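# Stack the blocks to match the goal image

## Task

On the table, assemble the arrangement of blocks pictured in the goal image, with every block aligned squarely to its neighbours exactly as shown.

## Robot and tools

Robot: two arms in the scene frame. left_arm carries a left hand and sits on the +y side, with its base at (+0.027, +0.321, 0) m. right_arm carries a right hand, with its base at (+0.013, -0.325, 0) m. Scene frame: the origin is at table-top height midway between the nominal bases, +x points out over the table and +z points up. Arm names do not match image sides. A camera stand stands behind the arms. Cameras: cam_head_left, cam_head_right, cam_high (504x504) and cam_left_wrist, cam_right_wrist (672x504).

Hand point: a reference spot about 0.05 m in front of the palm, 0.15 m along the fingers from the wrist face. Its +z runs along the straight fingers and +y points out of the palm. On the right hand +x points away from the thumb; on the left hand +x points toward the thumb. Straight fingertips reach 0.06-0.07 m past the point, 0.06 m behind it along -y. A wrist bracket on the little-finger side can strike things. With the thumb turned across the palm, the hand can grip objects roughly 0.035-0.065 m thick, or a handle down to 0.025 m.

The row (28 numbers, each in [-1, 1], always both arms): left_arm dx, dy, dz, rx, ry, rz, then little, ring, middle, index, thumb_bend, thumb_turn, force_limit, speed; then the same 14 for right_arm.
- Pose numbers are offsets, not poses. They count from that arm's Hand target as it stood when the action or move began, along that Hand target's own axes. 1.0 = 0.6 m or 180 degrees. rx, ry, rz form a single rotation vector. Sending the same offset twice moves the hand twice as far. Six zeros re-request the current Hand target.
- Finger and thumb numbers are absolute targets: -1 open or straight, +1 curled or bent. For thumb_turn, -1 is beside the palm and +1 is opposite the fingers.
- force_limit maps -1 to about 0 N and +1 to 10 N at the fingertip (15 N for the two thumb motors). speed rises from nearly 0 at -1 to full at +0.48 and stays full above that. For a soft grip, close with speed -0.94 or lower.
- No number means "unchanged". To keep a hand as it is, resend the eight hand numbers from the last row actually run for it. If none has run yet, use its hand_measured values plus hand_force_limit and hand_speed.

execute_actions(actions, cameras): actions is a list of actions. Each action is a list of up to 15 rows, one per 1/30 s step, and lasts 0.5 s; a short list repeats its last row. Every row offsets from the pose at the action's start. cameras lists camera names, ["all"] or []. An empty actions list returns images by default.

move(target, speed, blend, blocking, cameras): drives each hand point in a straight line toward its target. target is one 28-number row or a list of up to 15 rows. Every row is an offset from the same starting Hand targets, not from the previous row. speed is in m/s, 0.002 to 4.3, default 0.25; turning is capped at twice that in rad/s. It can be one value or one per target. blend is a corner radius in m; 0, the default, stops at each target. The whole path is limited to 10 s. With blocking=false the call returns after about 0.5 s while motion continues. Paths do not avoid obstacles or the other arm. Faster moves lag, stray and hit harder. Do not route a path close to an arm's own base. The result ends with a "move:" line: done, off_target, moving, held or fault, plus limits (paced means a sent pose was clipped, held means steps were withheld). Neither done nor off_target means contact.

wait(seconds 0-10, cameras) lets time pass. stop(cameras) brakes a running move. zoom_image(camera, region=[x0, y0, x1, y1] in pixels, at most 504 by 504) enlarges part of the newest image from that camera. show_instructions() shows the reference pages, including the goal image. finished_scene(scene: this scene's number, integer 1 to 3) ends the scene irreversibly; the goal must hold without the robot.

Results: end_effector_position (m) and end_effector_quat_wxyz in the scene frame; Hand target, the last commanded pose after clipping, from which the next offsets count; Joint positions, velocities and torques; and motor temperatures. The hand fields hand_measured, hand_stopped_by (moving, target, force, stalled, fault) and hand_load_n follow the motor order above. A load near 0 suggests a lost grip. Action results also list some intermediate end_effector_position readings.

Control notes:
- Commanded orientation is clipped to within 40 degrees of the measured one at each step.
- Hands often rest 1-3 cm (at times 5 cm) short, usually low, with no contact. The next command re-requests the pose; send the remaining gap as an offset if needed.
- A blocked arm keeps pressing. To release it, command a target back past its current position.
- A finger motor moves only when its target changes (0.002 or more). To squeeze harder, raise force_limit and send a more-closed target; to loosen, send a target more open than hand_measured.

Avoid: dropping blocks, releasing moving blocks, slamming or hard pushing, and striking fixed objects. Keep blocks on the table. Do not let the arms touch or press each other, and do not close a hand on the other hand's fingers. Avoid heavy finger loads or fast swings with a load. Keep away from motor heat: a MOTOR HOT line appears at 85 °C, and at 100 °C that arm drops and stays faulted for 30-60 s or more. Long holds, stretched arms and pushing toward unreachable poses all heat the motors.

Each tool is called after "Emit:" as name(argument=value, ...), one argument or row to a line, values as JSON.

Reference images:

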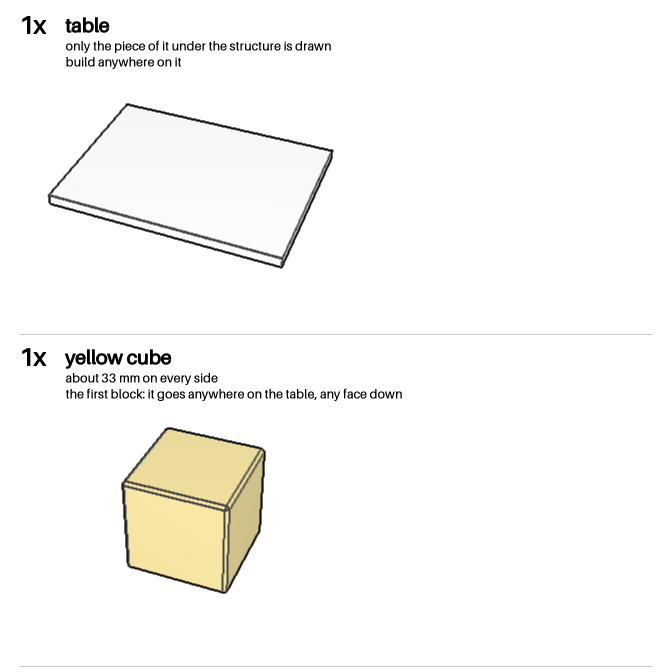

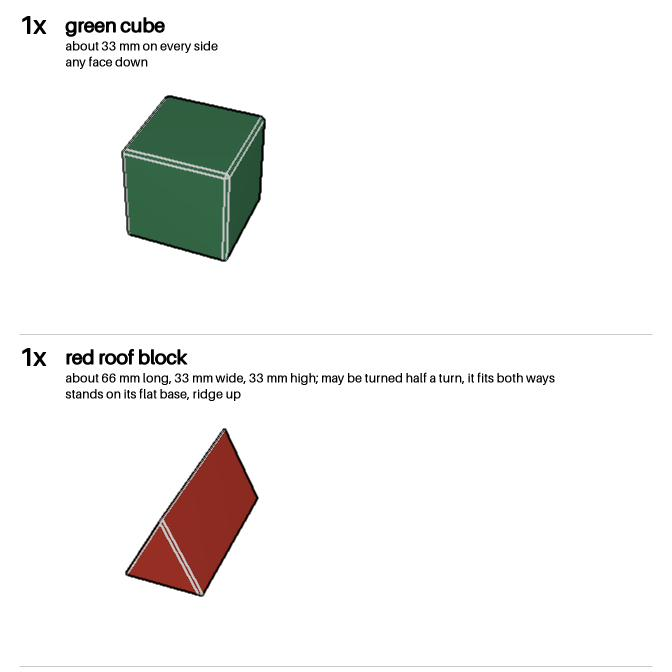

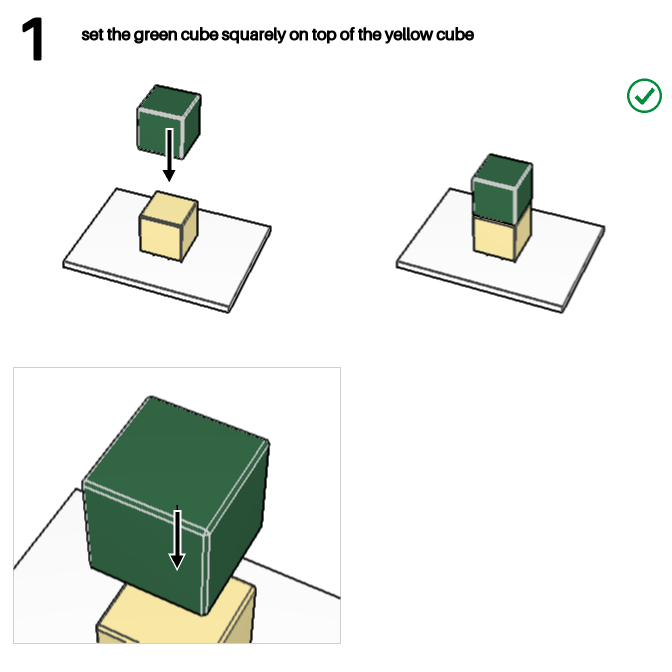

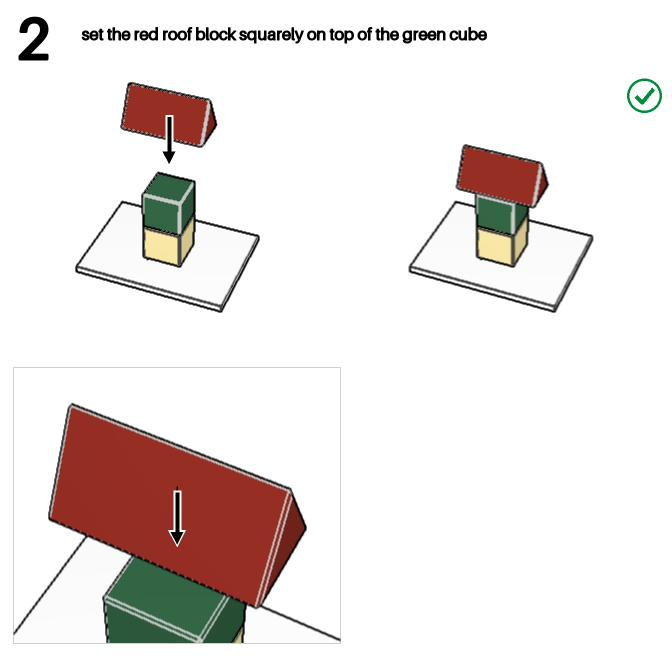

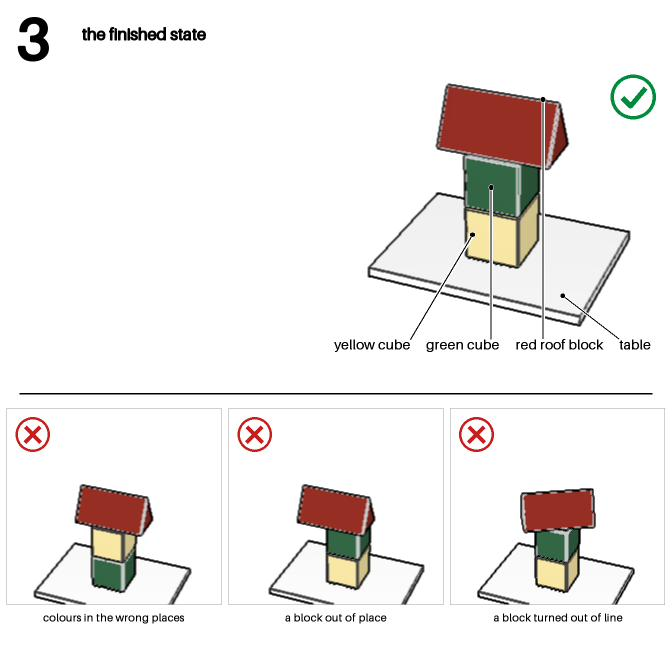

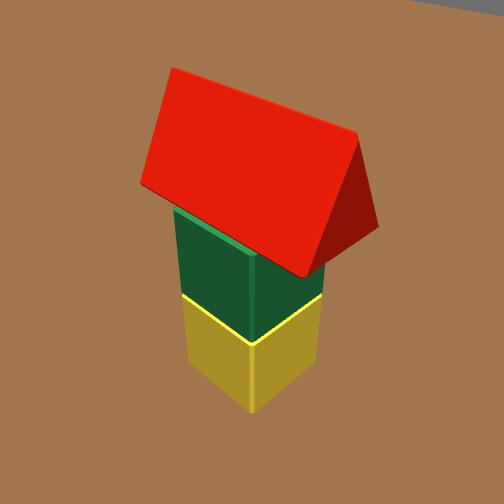

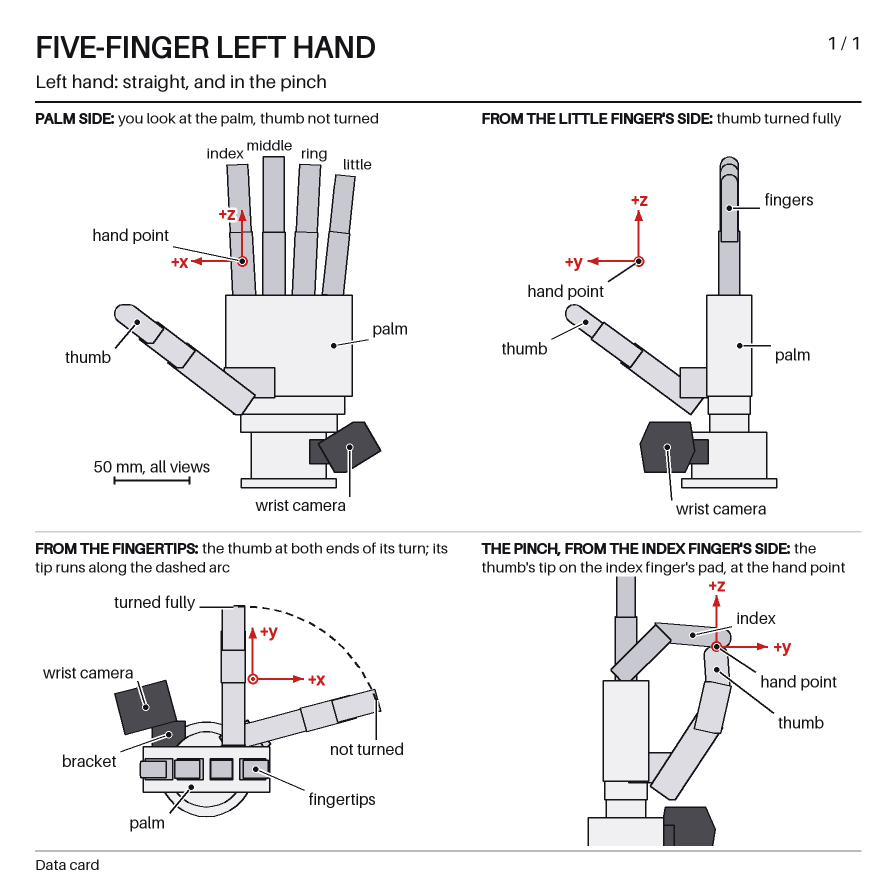

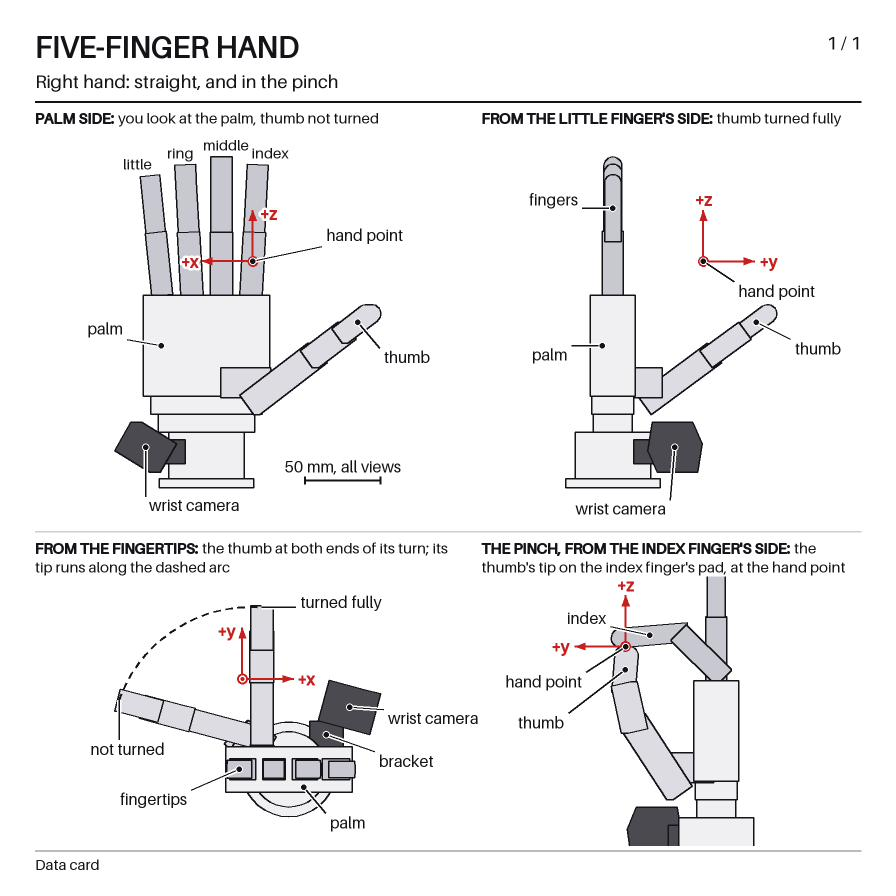

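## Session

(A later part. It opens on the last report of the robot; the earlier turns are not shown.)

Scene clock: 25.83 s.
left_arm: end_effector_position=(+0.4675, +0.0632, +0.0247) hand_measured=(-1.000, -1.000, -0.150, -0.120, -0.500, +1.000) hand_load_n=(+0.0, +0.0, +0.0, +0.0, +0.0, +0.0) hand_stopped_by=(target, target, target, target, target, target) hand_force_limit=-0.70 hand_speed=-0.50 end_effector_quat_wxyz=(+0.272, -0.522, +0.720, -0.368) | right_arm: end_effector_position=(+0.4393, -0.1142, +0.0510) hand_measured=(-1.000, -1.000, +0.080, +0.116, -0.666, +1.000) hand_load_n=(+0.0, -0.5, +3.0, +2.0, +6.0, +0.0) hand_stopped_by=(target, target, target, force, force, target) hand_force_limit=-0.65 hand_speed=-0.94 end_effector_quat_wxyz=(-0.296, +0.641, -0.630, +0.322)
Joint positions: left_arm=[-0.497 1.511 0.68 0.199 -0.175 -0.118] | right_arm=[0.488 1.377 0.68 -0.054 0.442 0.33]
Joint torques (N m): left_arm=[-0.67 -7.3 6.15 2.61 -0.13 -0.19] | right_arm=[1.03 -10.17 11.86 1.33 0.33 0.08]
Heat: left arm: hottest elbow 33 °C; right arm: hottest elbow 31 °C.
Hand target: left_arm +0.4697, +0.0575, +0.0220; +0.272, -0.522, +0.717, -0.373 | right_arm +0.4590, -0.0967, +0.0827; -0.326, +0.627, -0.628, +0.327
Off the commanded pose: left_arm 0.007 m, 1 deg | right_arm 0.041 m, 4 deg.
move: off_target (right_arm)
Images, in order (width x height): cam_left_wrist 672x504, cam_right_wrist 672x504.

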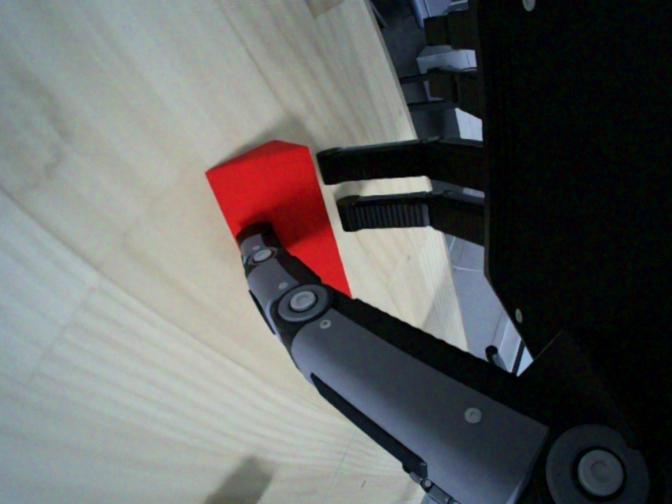

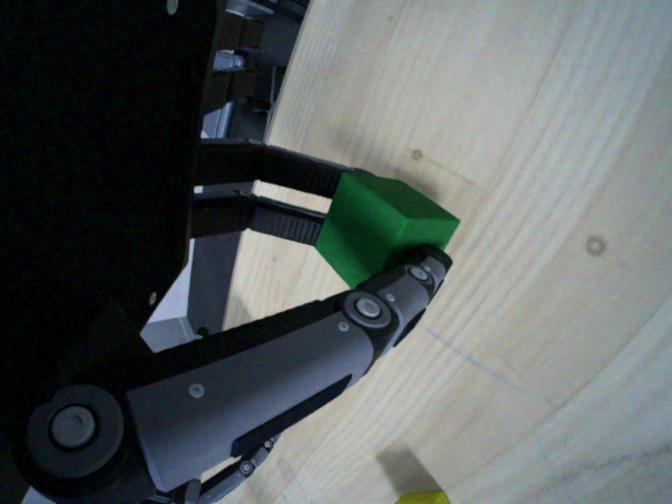

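Emit:
move(
  target=[
    [0,0,0,0,0,0,-1,-1,0.17,0.17,-0.5,1,-0.4,-0.8,0,0,0,0,0,0,-1,-1,0.08,0.3,-0.3,1,-0.65,-0.94],
    [0,0,0,0,0,0,-1,-1,0.17,0.17,0.0,1,-0.3,-0.9,0,0,0,0,0,0,-1,-1,0.08,0.3,-0.3,1,-0.65,-0.94],
  ],
  speed=0.06,
  cameras=["cam_left_wrist"],
)

Emit:
zoom_image(
  camera="cam_left_wrist",
  region=[160, 130, 370, 340],
)

Scene clock: 27.73 s.
left_arm: end_effector_position=(+0.4676, +0.0631, +0.0248) hand_measured=(-1.000, -1.000, +0.106, +0.170, -0.490, +1.000) hand_load_n=(+0.0, +0.0, +5.0, +0.0, +5.0, +1.0) hand_stopped_by=(target, target, force, target, force, target) hand_force_limit=-0.30 hand_speed=-0.90 end_effector_quat_wxyz=(+0.272, -0.522, +0.720, -0.368) | right_arm: end_effector_position=(+0.4392, -0.1143, +0.0509) hand_measured=(-1.000, -1.000, +0.080, +0.116, -0.666, +1.000) hand_load_n=(+0.0, +0.0, +3.5, +2.0, +6.0, +0.5) hand_stopped_by=(target, target, target, force, force, target) hand_force_limit=-0.65 hand_speed=-0.94 end_effector_quat_wxyz=(-0.296, +0.641, -0.630, +0.322)
Joint positions: left_arm=[-0.497 1.511 0.68 0.2 -0.175 -0.118] | right_arm=[0.488 1.377 0.68 -0.054 0.442 0.33]
Joint torques (N m): left_arm=[-0.67 -7.18 6.15 2.52 -0.11 -0.19] | right_arm=[0.97 -10.23 11.88 1.35 0.34 0.08]
Heat: left arm: hottest elbow 33 °C; right arm: hottest elbow 32 °C.
Hand target: left_arm +0.4696, +0.0575, +0.0218; +0.272, -0.522, +0.717, -0.373 | right_arm +0.4590, -0.0967, +0.0827; -0.326, +0.627, -0.628, +0.327
Off the commanded pose: left_arm 0.007 m, 1 deg | right_arm 0.041 m, 4 deg.
move: off_target (right_arm)
Images, in order (width x height): cam_left_wrist 672x504.

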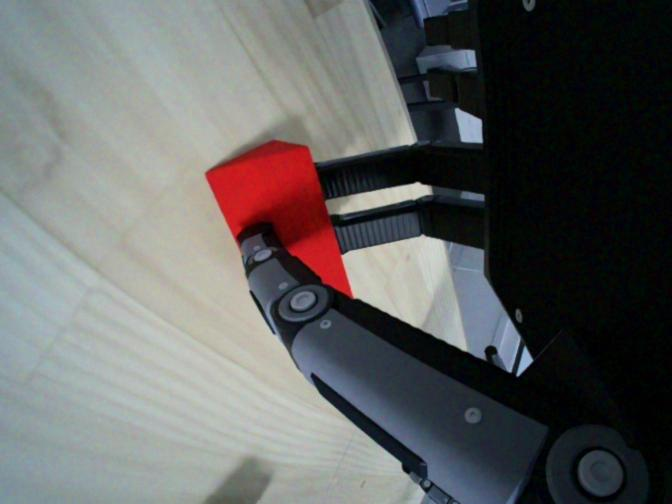

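Scaled by 2.400 from the camera's 672x504 image, which has a finer 960x720 frame.

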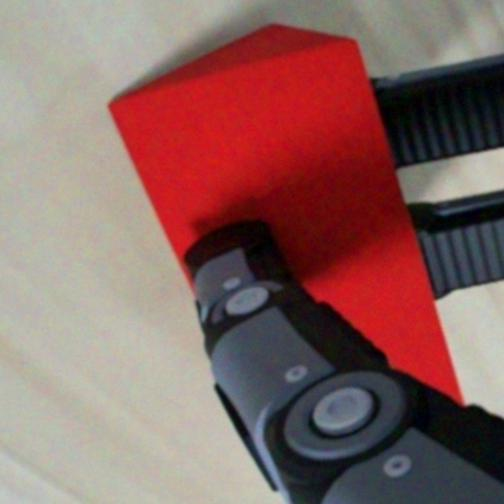

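Emit:
move(
  target=[
    [0,0,0,0,0,0,-1,-1,0.17,0.35,0.0,1,-0.6,-0.94,0,0,0,0,0,0,-1,-1,0.08,0.3,-0.3,1,-0.65,-0.94],
    [0,-0.0273,-0.0191,0,0,0,-1,-1,0.17,0.35,0.0,1,-0.6,-0.94,0,0,0,0,0,0,-1,-1,0.08,0.3,-0.3,1,-0.65,-0.94],
  ],
  speed=0.04,
  cameras=["cam_left_wrist"],
)

Scene clock: 29.63 s.
left_arm: end_effector_position=(+0.4634, +0.0655, +0.0245) hand_measured=(-1.000, -1.000, +0.106, +0.192, -0.490, +1.000) hand_load_n=(+0.0, +0.0, +4.0, +3.0, +7.0, -0.5) hand_stopped_by=(target, target, force, force, force, target) hand_force_limit=-0.60 hand_speed=-0.94 end_effector_quat_wxyz=(+0.269, -0.524, +0.723, -0.361) | right_arm: end_effector_position=(+0.4392, -0.1143, +0.0509) hand_measured=(-1.000, -1.000, +0.080, +0.116, -0.666, +1.000) hand_load_n=(+0.5, +0.0, +3.0, +2.0, +6.0, +0.0) hand_stopped_by=(target, target, target, force, force, target) hand_force_limit=-0.65 hand_speed=-0.94 end_effector_quat_wxyz=(-0.296, +0.641, -0.630, +0.322)
Joint positions: left_arm=[-0.497 1.501 0.68 0.171 -0.175 -0.119] | right_arm=[0.488 1.377 0.68 -0.054 0.442 0.33]
Joint torques (N m): left_arm=[-0.62 -9.99 7.51 1.07 -0.13 -0.17] | right_arm=[1.03 -10.23 11.9 1.32 0.33 0.08]
Heat: left arm: hottest elbow 34 °C; right arm: hottest elbow 32 °C.
Hand target: left_arm +0.4697, +0.0576, +0.0418; +0.272, -0.522, +0.717, -0.373 | right_arm +0.4590, -0.0967, +0.0827; -0.326, +0.627, -0.628, +0.327
Off the commanded pose: left_arm 0.020 m, 2 deg | right_arm 0.041 m, 4 deg.
move: off_target (left_arm, right_arm)
Images, in order (width x height): cam_left_wrist 672x504.

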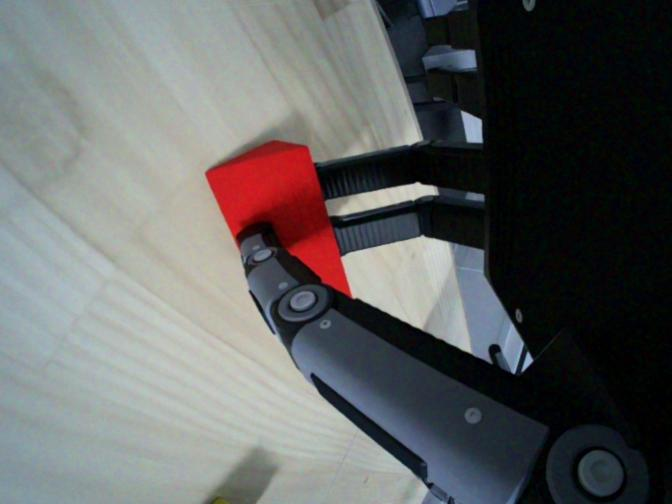

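Emit:
move(
  target=[0,-0.0546,-0.0382,0,0,0,-1,-1,0.17,0.35,0.0,1,-0.6,-0.94,0,0,0,0,0,0,-1,-1,0.08,0.3,-0.3,1,-0.65,-0.94],
  speed=0.05,
  cameras=["cam_left_wrist","cam_high"],
)

Emit:
zoom_image(
  camera="cam_left_wrist",
  region=[160, 130, 370, 340],
)

Scene clock: 31.17 s.
left_arm: end_effector_position=(+0.4547, +0.0705, +0.0521) hand_measured=(-1.000, -1.000, +0.106, +0.192, -0.490, +1.000) hand_load_n=(+0.0, +0.0, +4.0, +3.0, +6.5, -0.5) hand_stopped_by=(target, target, force, force, force, target) hand_force_limit=-0.60 hand_speed=-0.94 end_effector_quat_wxyz=(+0.263, -0.527, +0.729, -0.349) | right_arm: end_effector_position=(+0.4392, -0.1143, +0.0509) hand_measured=(-1.000, -1.000, +0.080, +0.116, -0.666, +1.000) hand_load_n=(+0.0, +0.0, +3.0, +2.0, +6.0, +0.0) hand_stopped_by=(target, target, target, force, force, target) hand_force_limit=-0.65 hand_speed=-0.94 end_effector_quat_wxyz=(-0.296, +0.641, -0.630, +0.322)
Joint positions: left_arm=[-0.497 1.414 0.704 0.032 -0.175 -0.12] | right_arm=[0.488 1.377 0.68 -0.054 0.442 0.33]
Joint torques (N m): left_arm=[-0.67 -9.93 9.59 1.24 -0.11 -0.18] | right_arm=[1.14 -10.4 11.88 1.31 0.33 0.08]
Heat: left arm: hottest elbow 34 °C; right arm: hottest elbow 32 °C.
Hand target: left_arm +0.4697, +0.0575, +0.0819; +0.272, -0.522, +0.717, -0.373 | right_arm +0.4590, -0.0967, +0.0827; -0.326, +0.627, -0.628, +0.327
Off the commanded pose: left_arm 0.036 m, 3 deg | right_arm 0.041 m, 4 deg.
move: off_target (left_arm, right_arm)
Images, in order (width x height): cam_high 504x504, cam_left_wrist 672x504.

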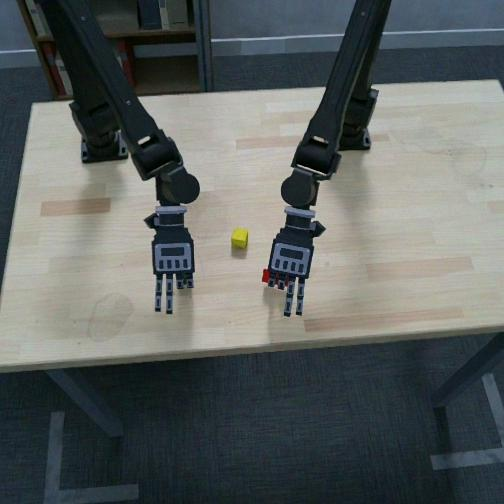

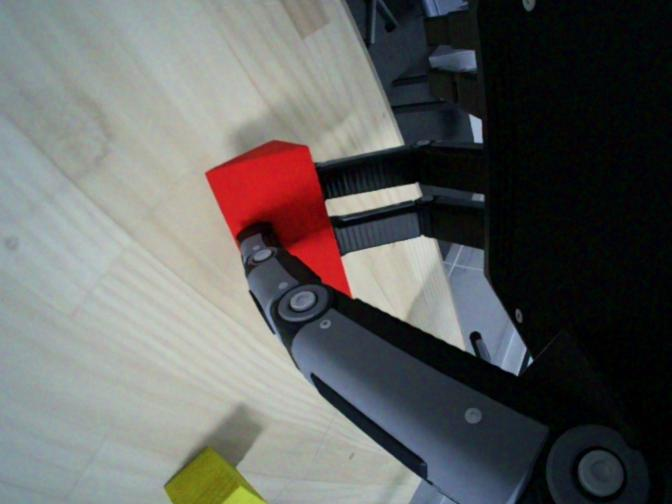

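Scaled by 2.400 from the camera's 672x504 image, which has a finer 960x720 frame.

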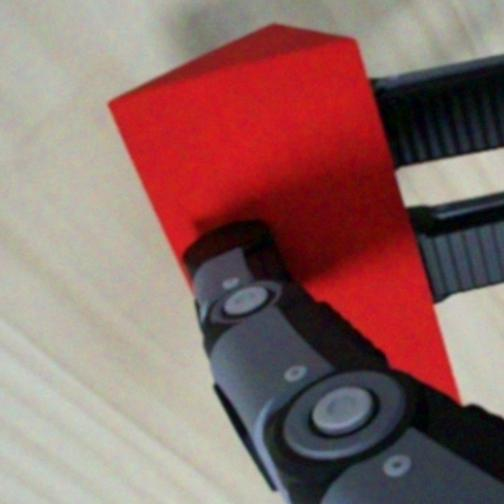

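Emit:
move(
  target=[
    [-0.233,0.0887,-0.3299,0,0,0,-1,-1,0.17,0.35,0.0,1,-0.6,-0.94,0,-0.041,-0.0287,0,0,0,-1,-1,0.08,0.3,-0.3,1,-0.65,-0.94],
    [-0.233,0.0887,-0.3299,0,0,0,-1,-1,0.17,0.35,0.0,1,-0.6,-0.94,-0.2145,0.061,-0.2098,0,-0.3276,-0.2296,-1,-1,0.08,0.3,-0.3,1,-0.65,-0.94],
  ],
  speed=[0.15,0.25],
  blend=[0.02,0],
  cameras=["all"],
)

Emit:
zoom_image(
  camera="cam_right_wrist",
  region=[200, 120, 500, 380],
)

Emit:
zoom_image(
  camera="cam_high",
  region=[215, 205, 265, 255],
)

Scene clock: 36.57 s.
left_arm: end_effector_position=(+0.3283, +0.2474, +0.1431) hand_measured=(-1.000, -1.000, +0.106, +0.192, -0.490, +1.000) hand_load_n=(+0.0, +0.0, +4.0, +3.0, +6.5, -0.5) hand_stopped_by=(target, target, force, force, force, target) hand_force_limit=-0.60 hand_speed=-0.94 end_effector_quat_wxyz=(+0.264, -0.525, +0.719, -0.370) | right_arm: end_effector_position=(+0.3198, +0.0163, +0.1036) hand_measured=(-1.000, -1.000, +0.080, +0.116, -0.666, +1.000) hand_load_n=(+0.0, +0.0, +3.0, +2.0, +6.0, +0.5) hand_stopped_by=(target, target, target, force, force, target) hand_force_limit=-0.65 hand_speed=-0.94 end_effector_quat_wxyz=(-0.442, +0.881, -0.155, +0.061)
Joint positions: left_arm=[-0.001 0.643 0.48 -0.484 0.237 0.165] | right_arm=[0.571 1.31 0.772 -0.213 -0.494 -0.38]
Joint torques (N m): left_arm=[0.56 -0.56 8.85 1.22 0.24 0] | right_arm=[1.03 -7.65 12.79 1.36 -0.42 -0.1]
Heat: left arm: hottest elbow 34 °C; right arm: hottest elbow 33 °C.
Hand target: left_arm +0.3295, +0.2498, +0.1520; +0.272, -0.522, +0.717, -0.373 | right_arm +0.3351, +0.0320, +0.1248; -0.456, +0.876, -0.139, +0.073
Off the commanded pose: left_arm 0.009 m, 1 deg | right_arm 0.031 m, 3 deg.
move: off_target (right_arm)

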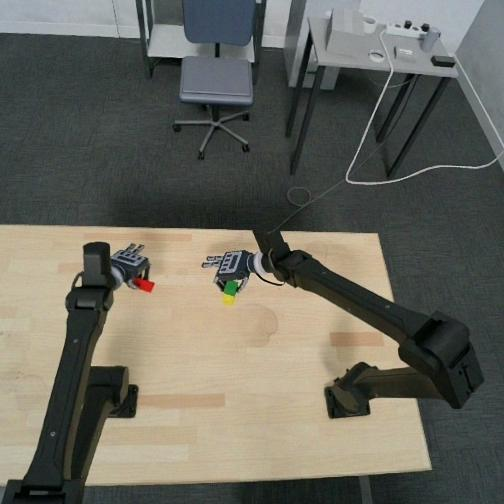

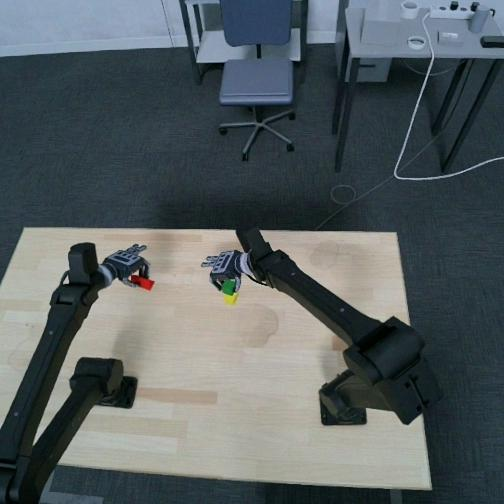

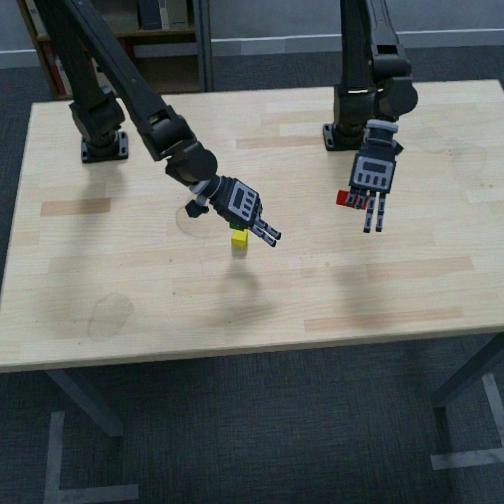

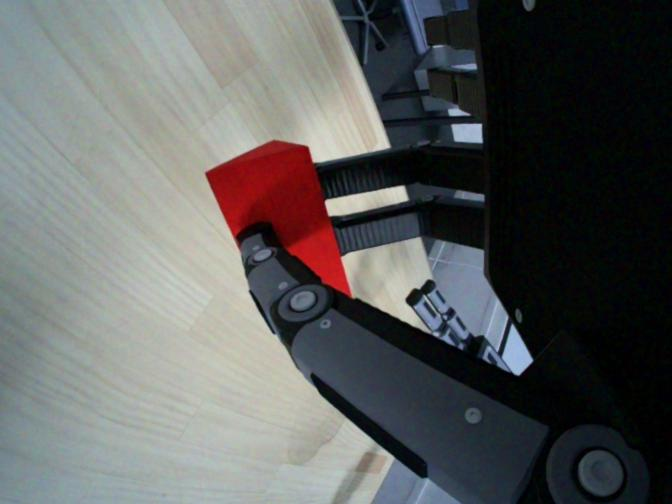

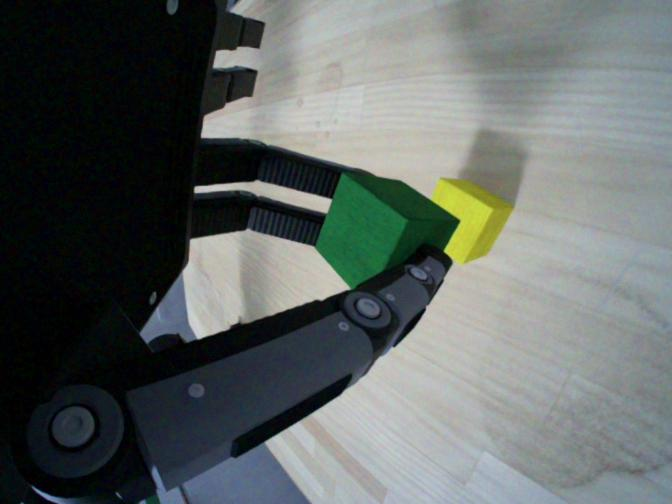

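Scaled by 1.680 from the camera's 672x504 image, which has a finer 960x720 frame.

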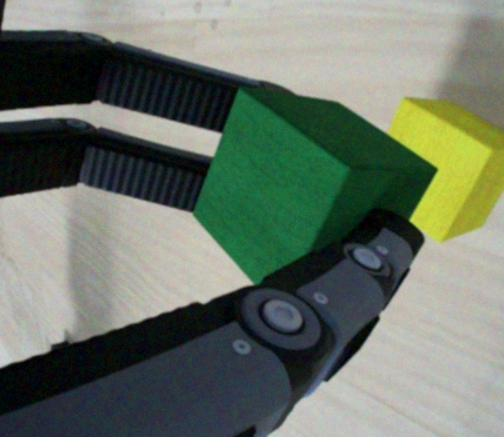

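Scaled by 10.080.

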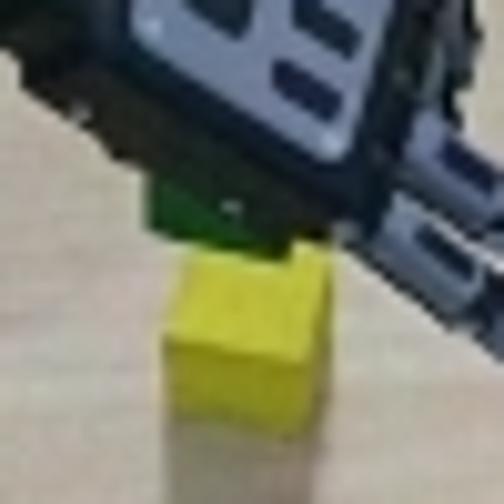

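Emit:
zoom_image(
  camera="cam_right_wrist",
  region=[425, 170, 525, 270],
)

Emit:
zoom_image(
  camera="cam_high",
  region=[225, 215, 255, 250],
)

Emit:
zoom_image(
  camera="cam_head_left",
  region=[205, 270, 250, 315],
)

Emit:
zoom_image(
  camera="cam_head_right",
  region=[205, 270, 250, 315],
)

Scaled by 5.040 from the camera's 672x504 image, which has a finer 960x720 frame.

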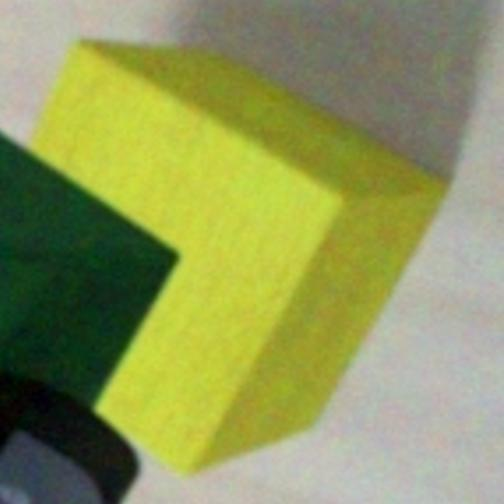

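Scaled by 14.400.

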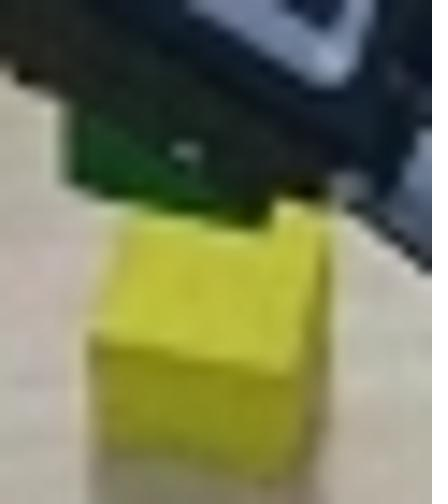

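Scaled by 11.200.

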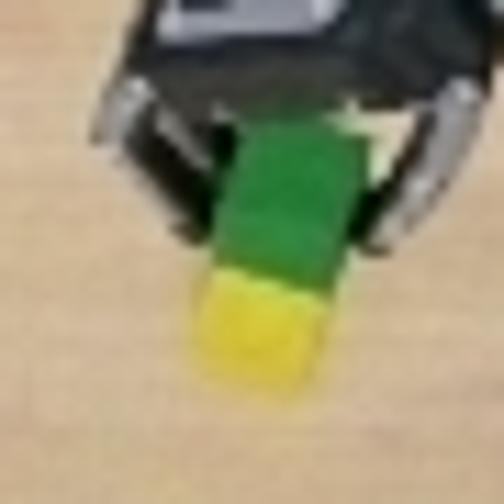

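Scaled by 11.200.

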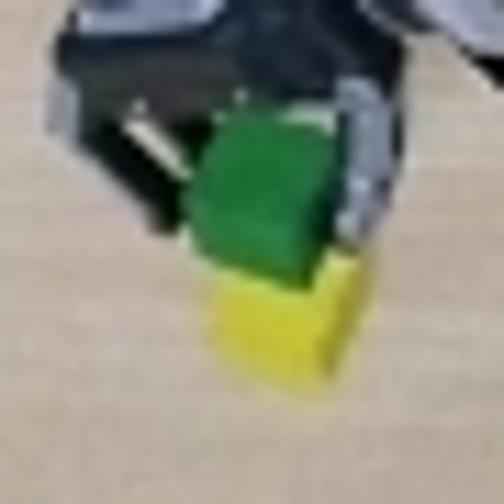

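Emit:
move(
  target=[0,0,0,0,0,0,-1,-1,0.17,0.35,0.0,1,-0.6,-0.94,-0.0165,0.0718,0.0378,0,-0.0068,-0.0048,-1,-1,0.08,0.3,-0.3,1,-0.65,-0.94],
  speed=0.08,
  cameras=["cam_head_left","cam_head_right","cam_high","cam_right_wrist"],
)

Emit:
zoom_image(
  camera="cam_right_wrist",
  region=[300, 150, 500, 310],
)

Emit:
zoom_image(
  camera="cam_high",
  region=[225, 220, 255, 255],
)

Emit:
zoom_image(
  camera="cam_head_left",
  region=[215, 275, 245, 310],
)

Emit:
zoom_image(
  camera="cam_head_right",
  region=[215, 275, 245, 310],
)

Scene clock: 39.37 s.
left_arm: end_effector_position=(+0.3283, +0.2474, +0.1431) hand_measured=(-1.000, -1.000, +0.106, +0.192, -0.490, +1.000) hand_load_n=(+0.0, +0.0, +4.0, +2.5, +6.5, +0.0) hand_stopped_by=(target, target, force, force, force, target) hand_force_limit=-0.60 hand_speed=-0.94 end_effector_quat_wxyz=(+0.264, -0.525, +0.719, -0.370) | right_arm: end_effector_position=(+0.3245, +0.0243, +0.0767) hand_measured=(-1.000, -1.000, +0.080, +0.116, -0.666, +1.000) hand_load_n=(+0.0, +0.0, +3.0, +2.5, +6.0, +0.0) hand_stopped_by=(target, target, target, force, force, target) hand_force_limit=-0.65 hand_speed=-0.94 end_effector_quat_wxyz=(-0.452, +0.879, -0.139, +0.064)
Joint positions: left_arm=[-0.001 0.643 0.48 -0.484 0.237 0.165] | right_arm=[0.575 1.379 0.742 -0.095 -0.51 -0.396]
Joint torques (N m): left_arm=[0.73 -0.5 8.85 1.25 0.23 -0.02] | right_arm=[1.26 -8.47 7.8 2.25 -0.42 -0.1]
Motor temperatures (°C): left_arm=[29 32 34 27 27 29] | right_arm=[28 28 34 27 31 30]
Heat: left arm: hottest elbow 34 °C; right arm: hottest elbow 34 °C.
Hand target: left_arm +0.3295, +0.2498, +0.1520; +0.272, -0.522, +0.717, -0.373 | right_arm +0.3238, +0.0292, +0.0765; -0.457, +0.878, -0.128, +0.067
Off the commanded pose: left_arm 0.009 m, 1 deg | right_arm 0.005 m, 1 deg.
move: done
Images, in order (width x height): cam_head_left 504x504, cam_head_right 504x504, cam_high 504x504, cam_right_wrist 672x504.

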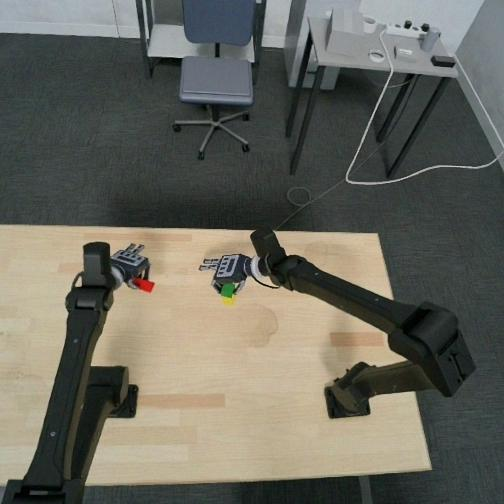

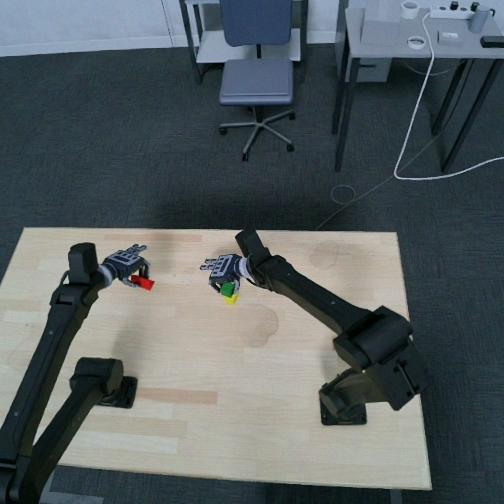

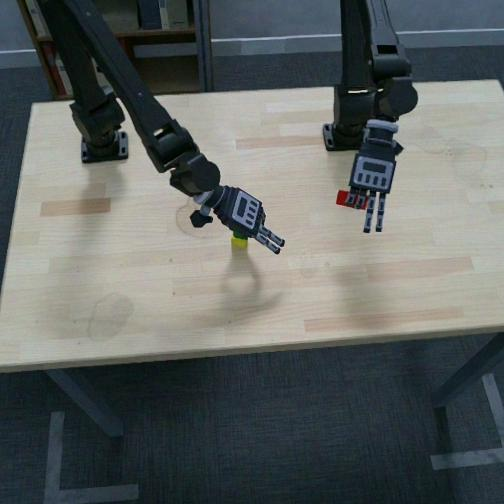

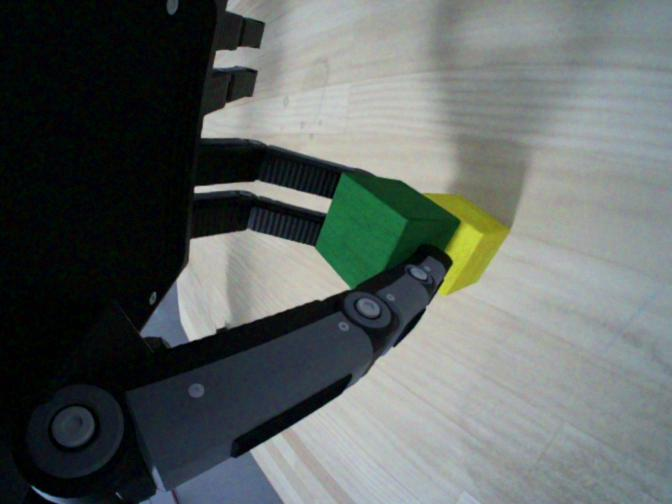

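Scaled by 2.520 from the camera's 672x504 image, which has a finer 960x720 frame.

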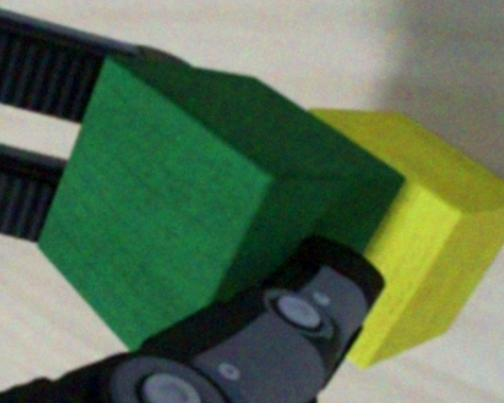

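Scaled by 14.400.

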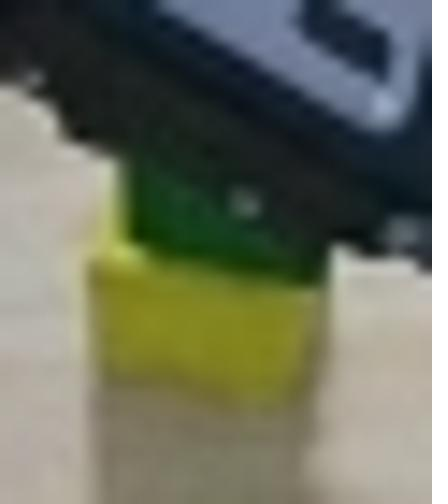

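Scaled by 14.400.

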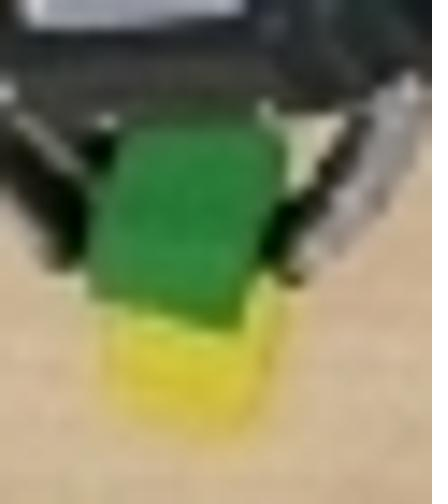

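Scaled by 14.400.

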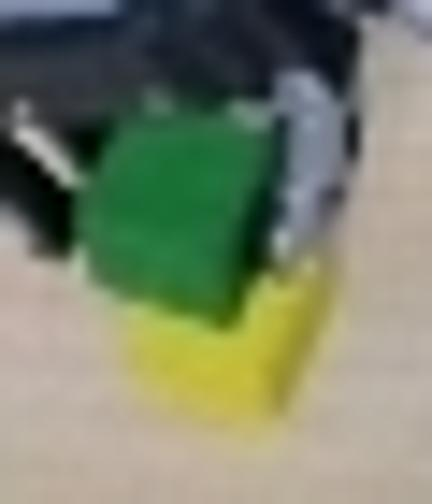

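Emit:
move(
  target=[
    [0,0,0,0,0,0,-1,-1,0.17,0.35,0.0,1,-0.6,-0.94,0.003,0.0043,-0.041,0,-0.0091,-0.0064,-1,-1,0.08,0.3,-0.3,1,-0.65,-0.94],
    [0,0,0,0,0,0,-1,-1,0.17,0.35,0.0,1,-0.6,-0.94,-0.0057,-0.0123,-0.0172,0,-0.0091,-0.0064,-1,-1,0.08,0.3,-0.3,1,-0.65,-0.94],
    [0,0,0,0,0,0,-1,-1,0.17,0.35,0.0,1,-0.6,-0.94,-0.0057,0.0128,0.0005,0,-0.0091,-0.0064,-1,-1,0.08,0.3,-0.3,1,-0.65,-0.94],
  ],
  speed=0.06,
  cameras=["cam_head_left","cam_head_right","cam_high","cam_right_wrist"],
)

Emit:
zoom_image(
  camera="cam_right_wrist",
  region=[300, 150, 500, 310],
)

Emit:
zoom_image(
  camera="cam_high",
  region=[225, 220, 255, 255],
)

Emit:
zoom_image(
  camera="cam_head_left",
  region=[215, 275, 245, 310],
)

Emit:
zoom_image(
  camera="cam_head_right",
  region=[215, 275, 245, 310],
)

Scene clock: 43.23 s.
left_arm: end_effector_position=(+0.3283, +0.2474, +0.1431) hand_measured=(-1.000, -1.000, +0.106, +0.192, -0.490, +1.000) hand_load_n=(+0.0, +0.0, +4.0, +3.0, +7.0, -0.5) hand_stopped_by=(target, target, force, force, force, target) hand_force_limit=-0.60 hand_speed=-0.94 end_effector_quat_wxyz=(+0.264, -0.525, +0.719, -0.370) | right_arm: end_effector_position=(+0.3206, +0.0224, +0.0717) hand_measured=(-1.000, -1.000, +0.080, +0.116, -0.666, +1.000) hand_load_n=(+0.0, +0.0, +3.0, +2.0, +6.0, +0.0) hand_stopped_by=(target, target, target, force, force, target) hand_force_limit=-0.65 hand_speed=-0.94 end_effector_quat_wxyz=(-0.455, +0.881, -0.112, +0.060)
Joint positions: left_arm=[-0.001 0.643 0.48 -0.484 0.237 0.165] | right_arm=[0.571 1.386 0.734 -0.092 -0.546 -0.45]
Joint torques (N m): left_arm=[0.62 -0.44 8.87 1.22 0.25 -0.01] | right_arm=[0.67 -8.41 7.56 2.21 -0.24 0.1]
Heat: left arm: hottest elbow 34 °C; right arm: hottest elbow 34 °C.
Hand target: left_arm +0.3295, +0.2498, +0.1520; +0.272, -0.522, +0.717, -0.373 | right_arm +0.3194, +0.0263, +0.0701; -0.458, +0.880, -0.112, +0.059
Off the commanded pose: left_arm 0.009 m, 1 deg | right_arm 0.004 m, 0 deg.
move: done
Images, in order (width x height): cam_head_left 504x504, cam_head_right 504x504, cam_high 504x504, cam_right_wrist 672x504.

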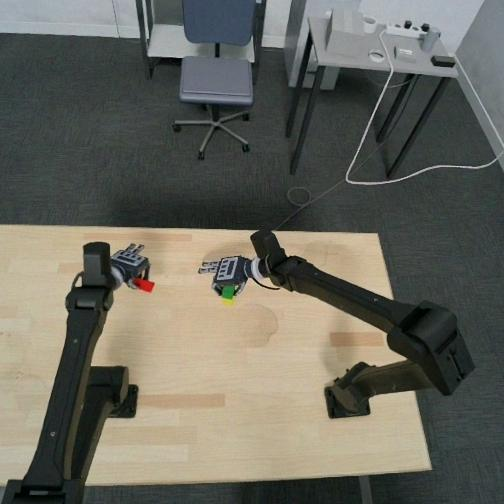

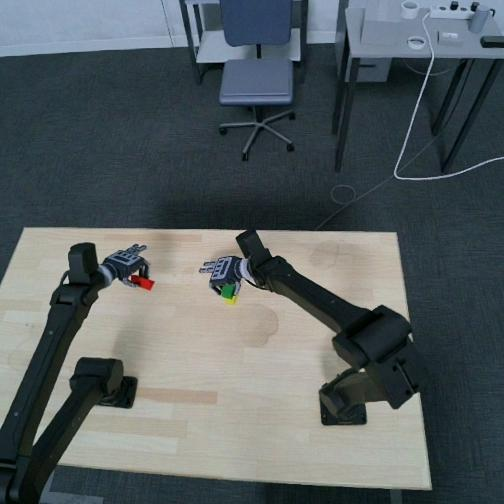

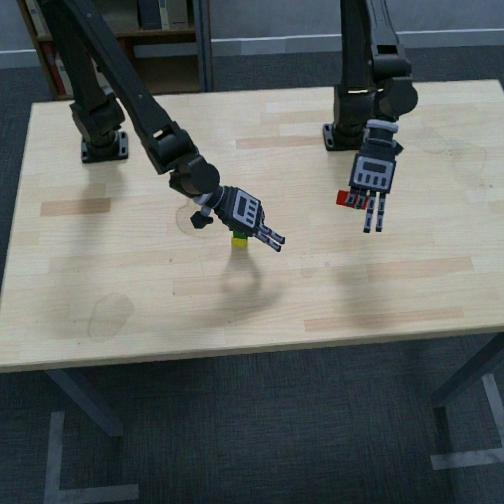

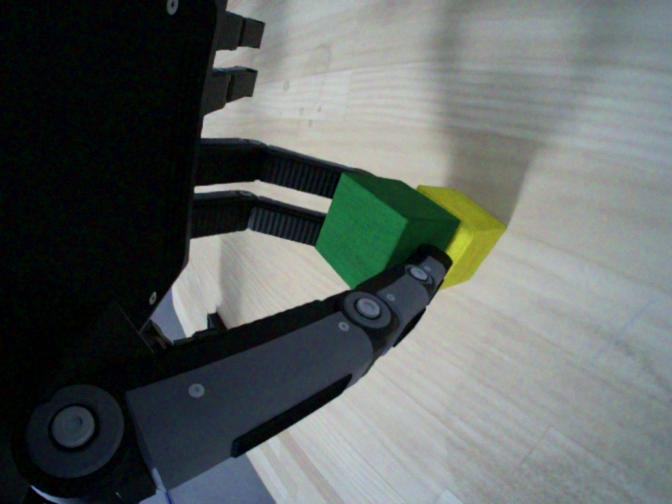

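Scaled by 2.520 from the camera's 672x504 image, which has a finer 960x720 frame.

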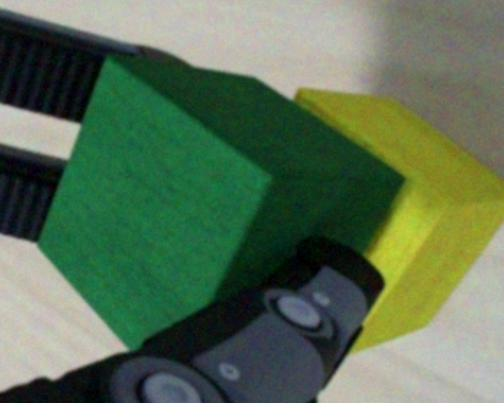

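Scaled by 14.400.

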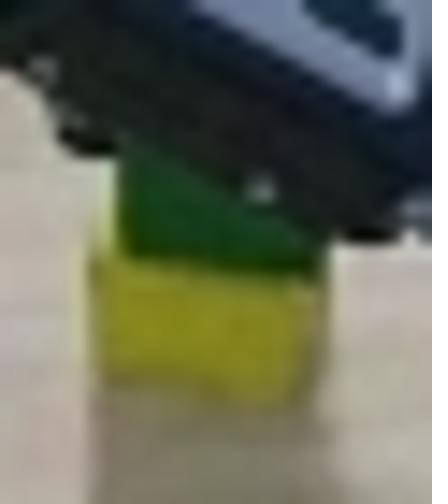

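Scaled by 14.400.

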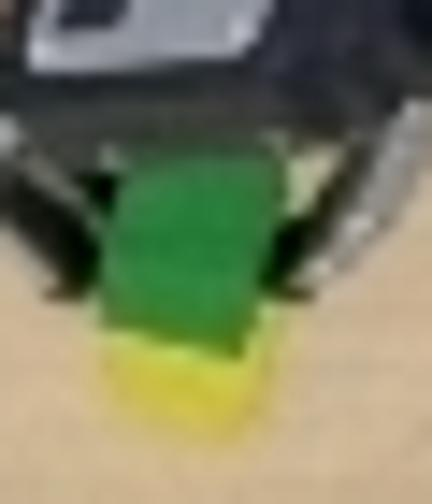

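Scaled by 14.400.

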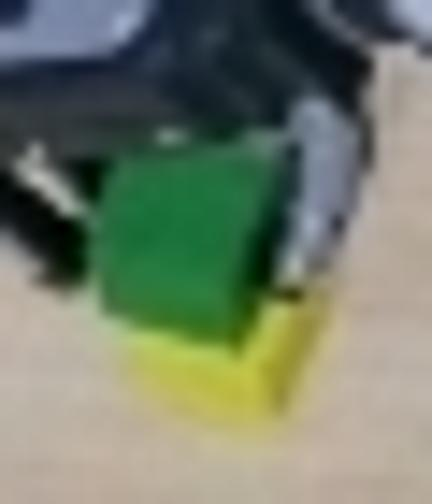

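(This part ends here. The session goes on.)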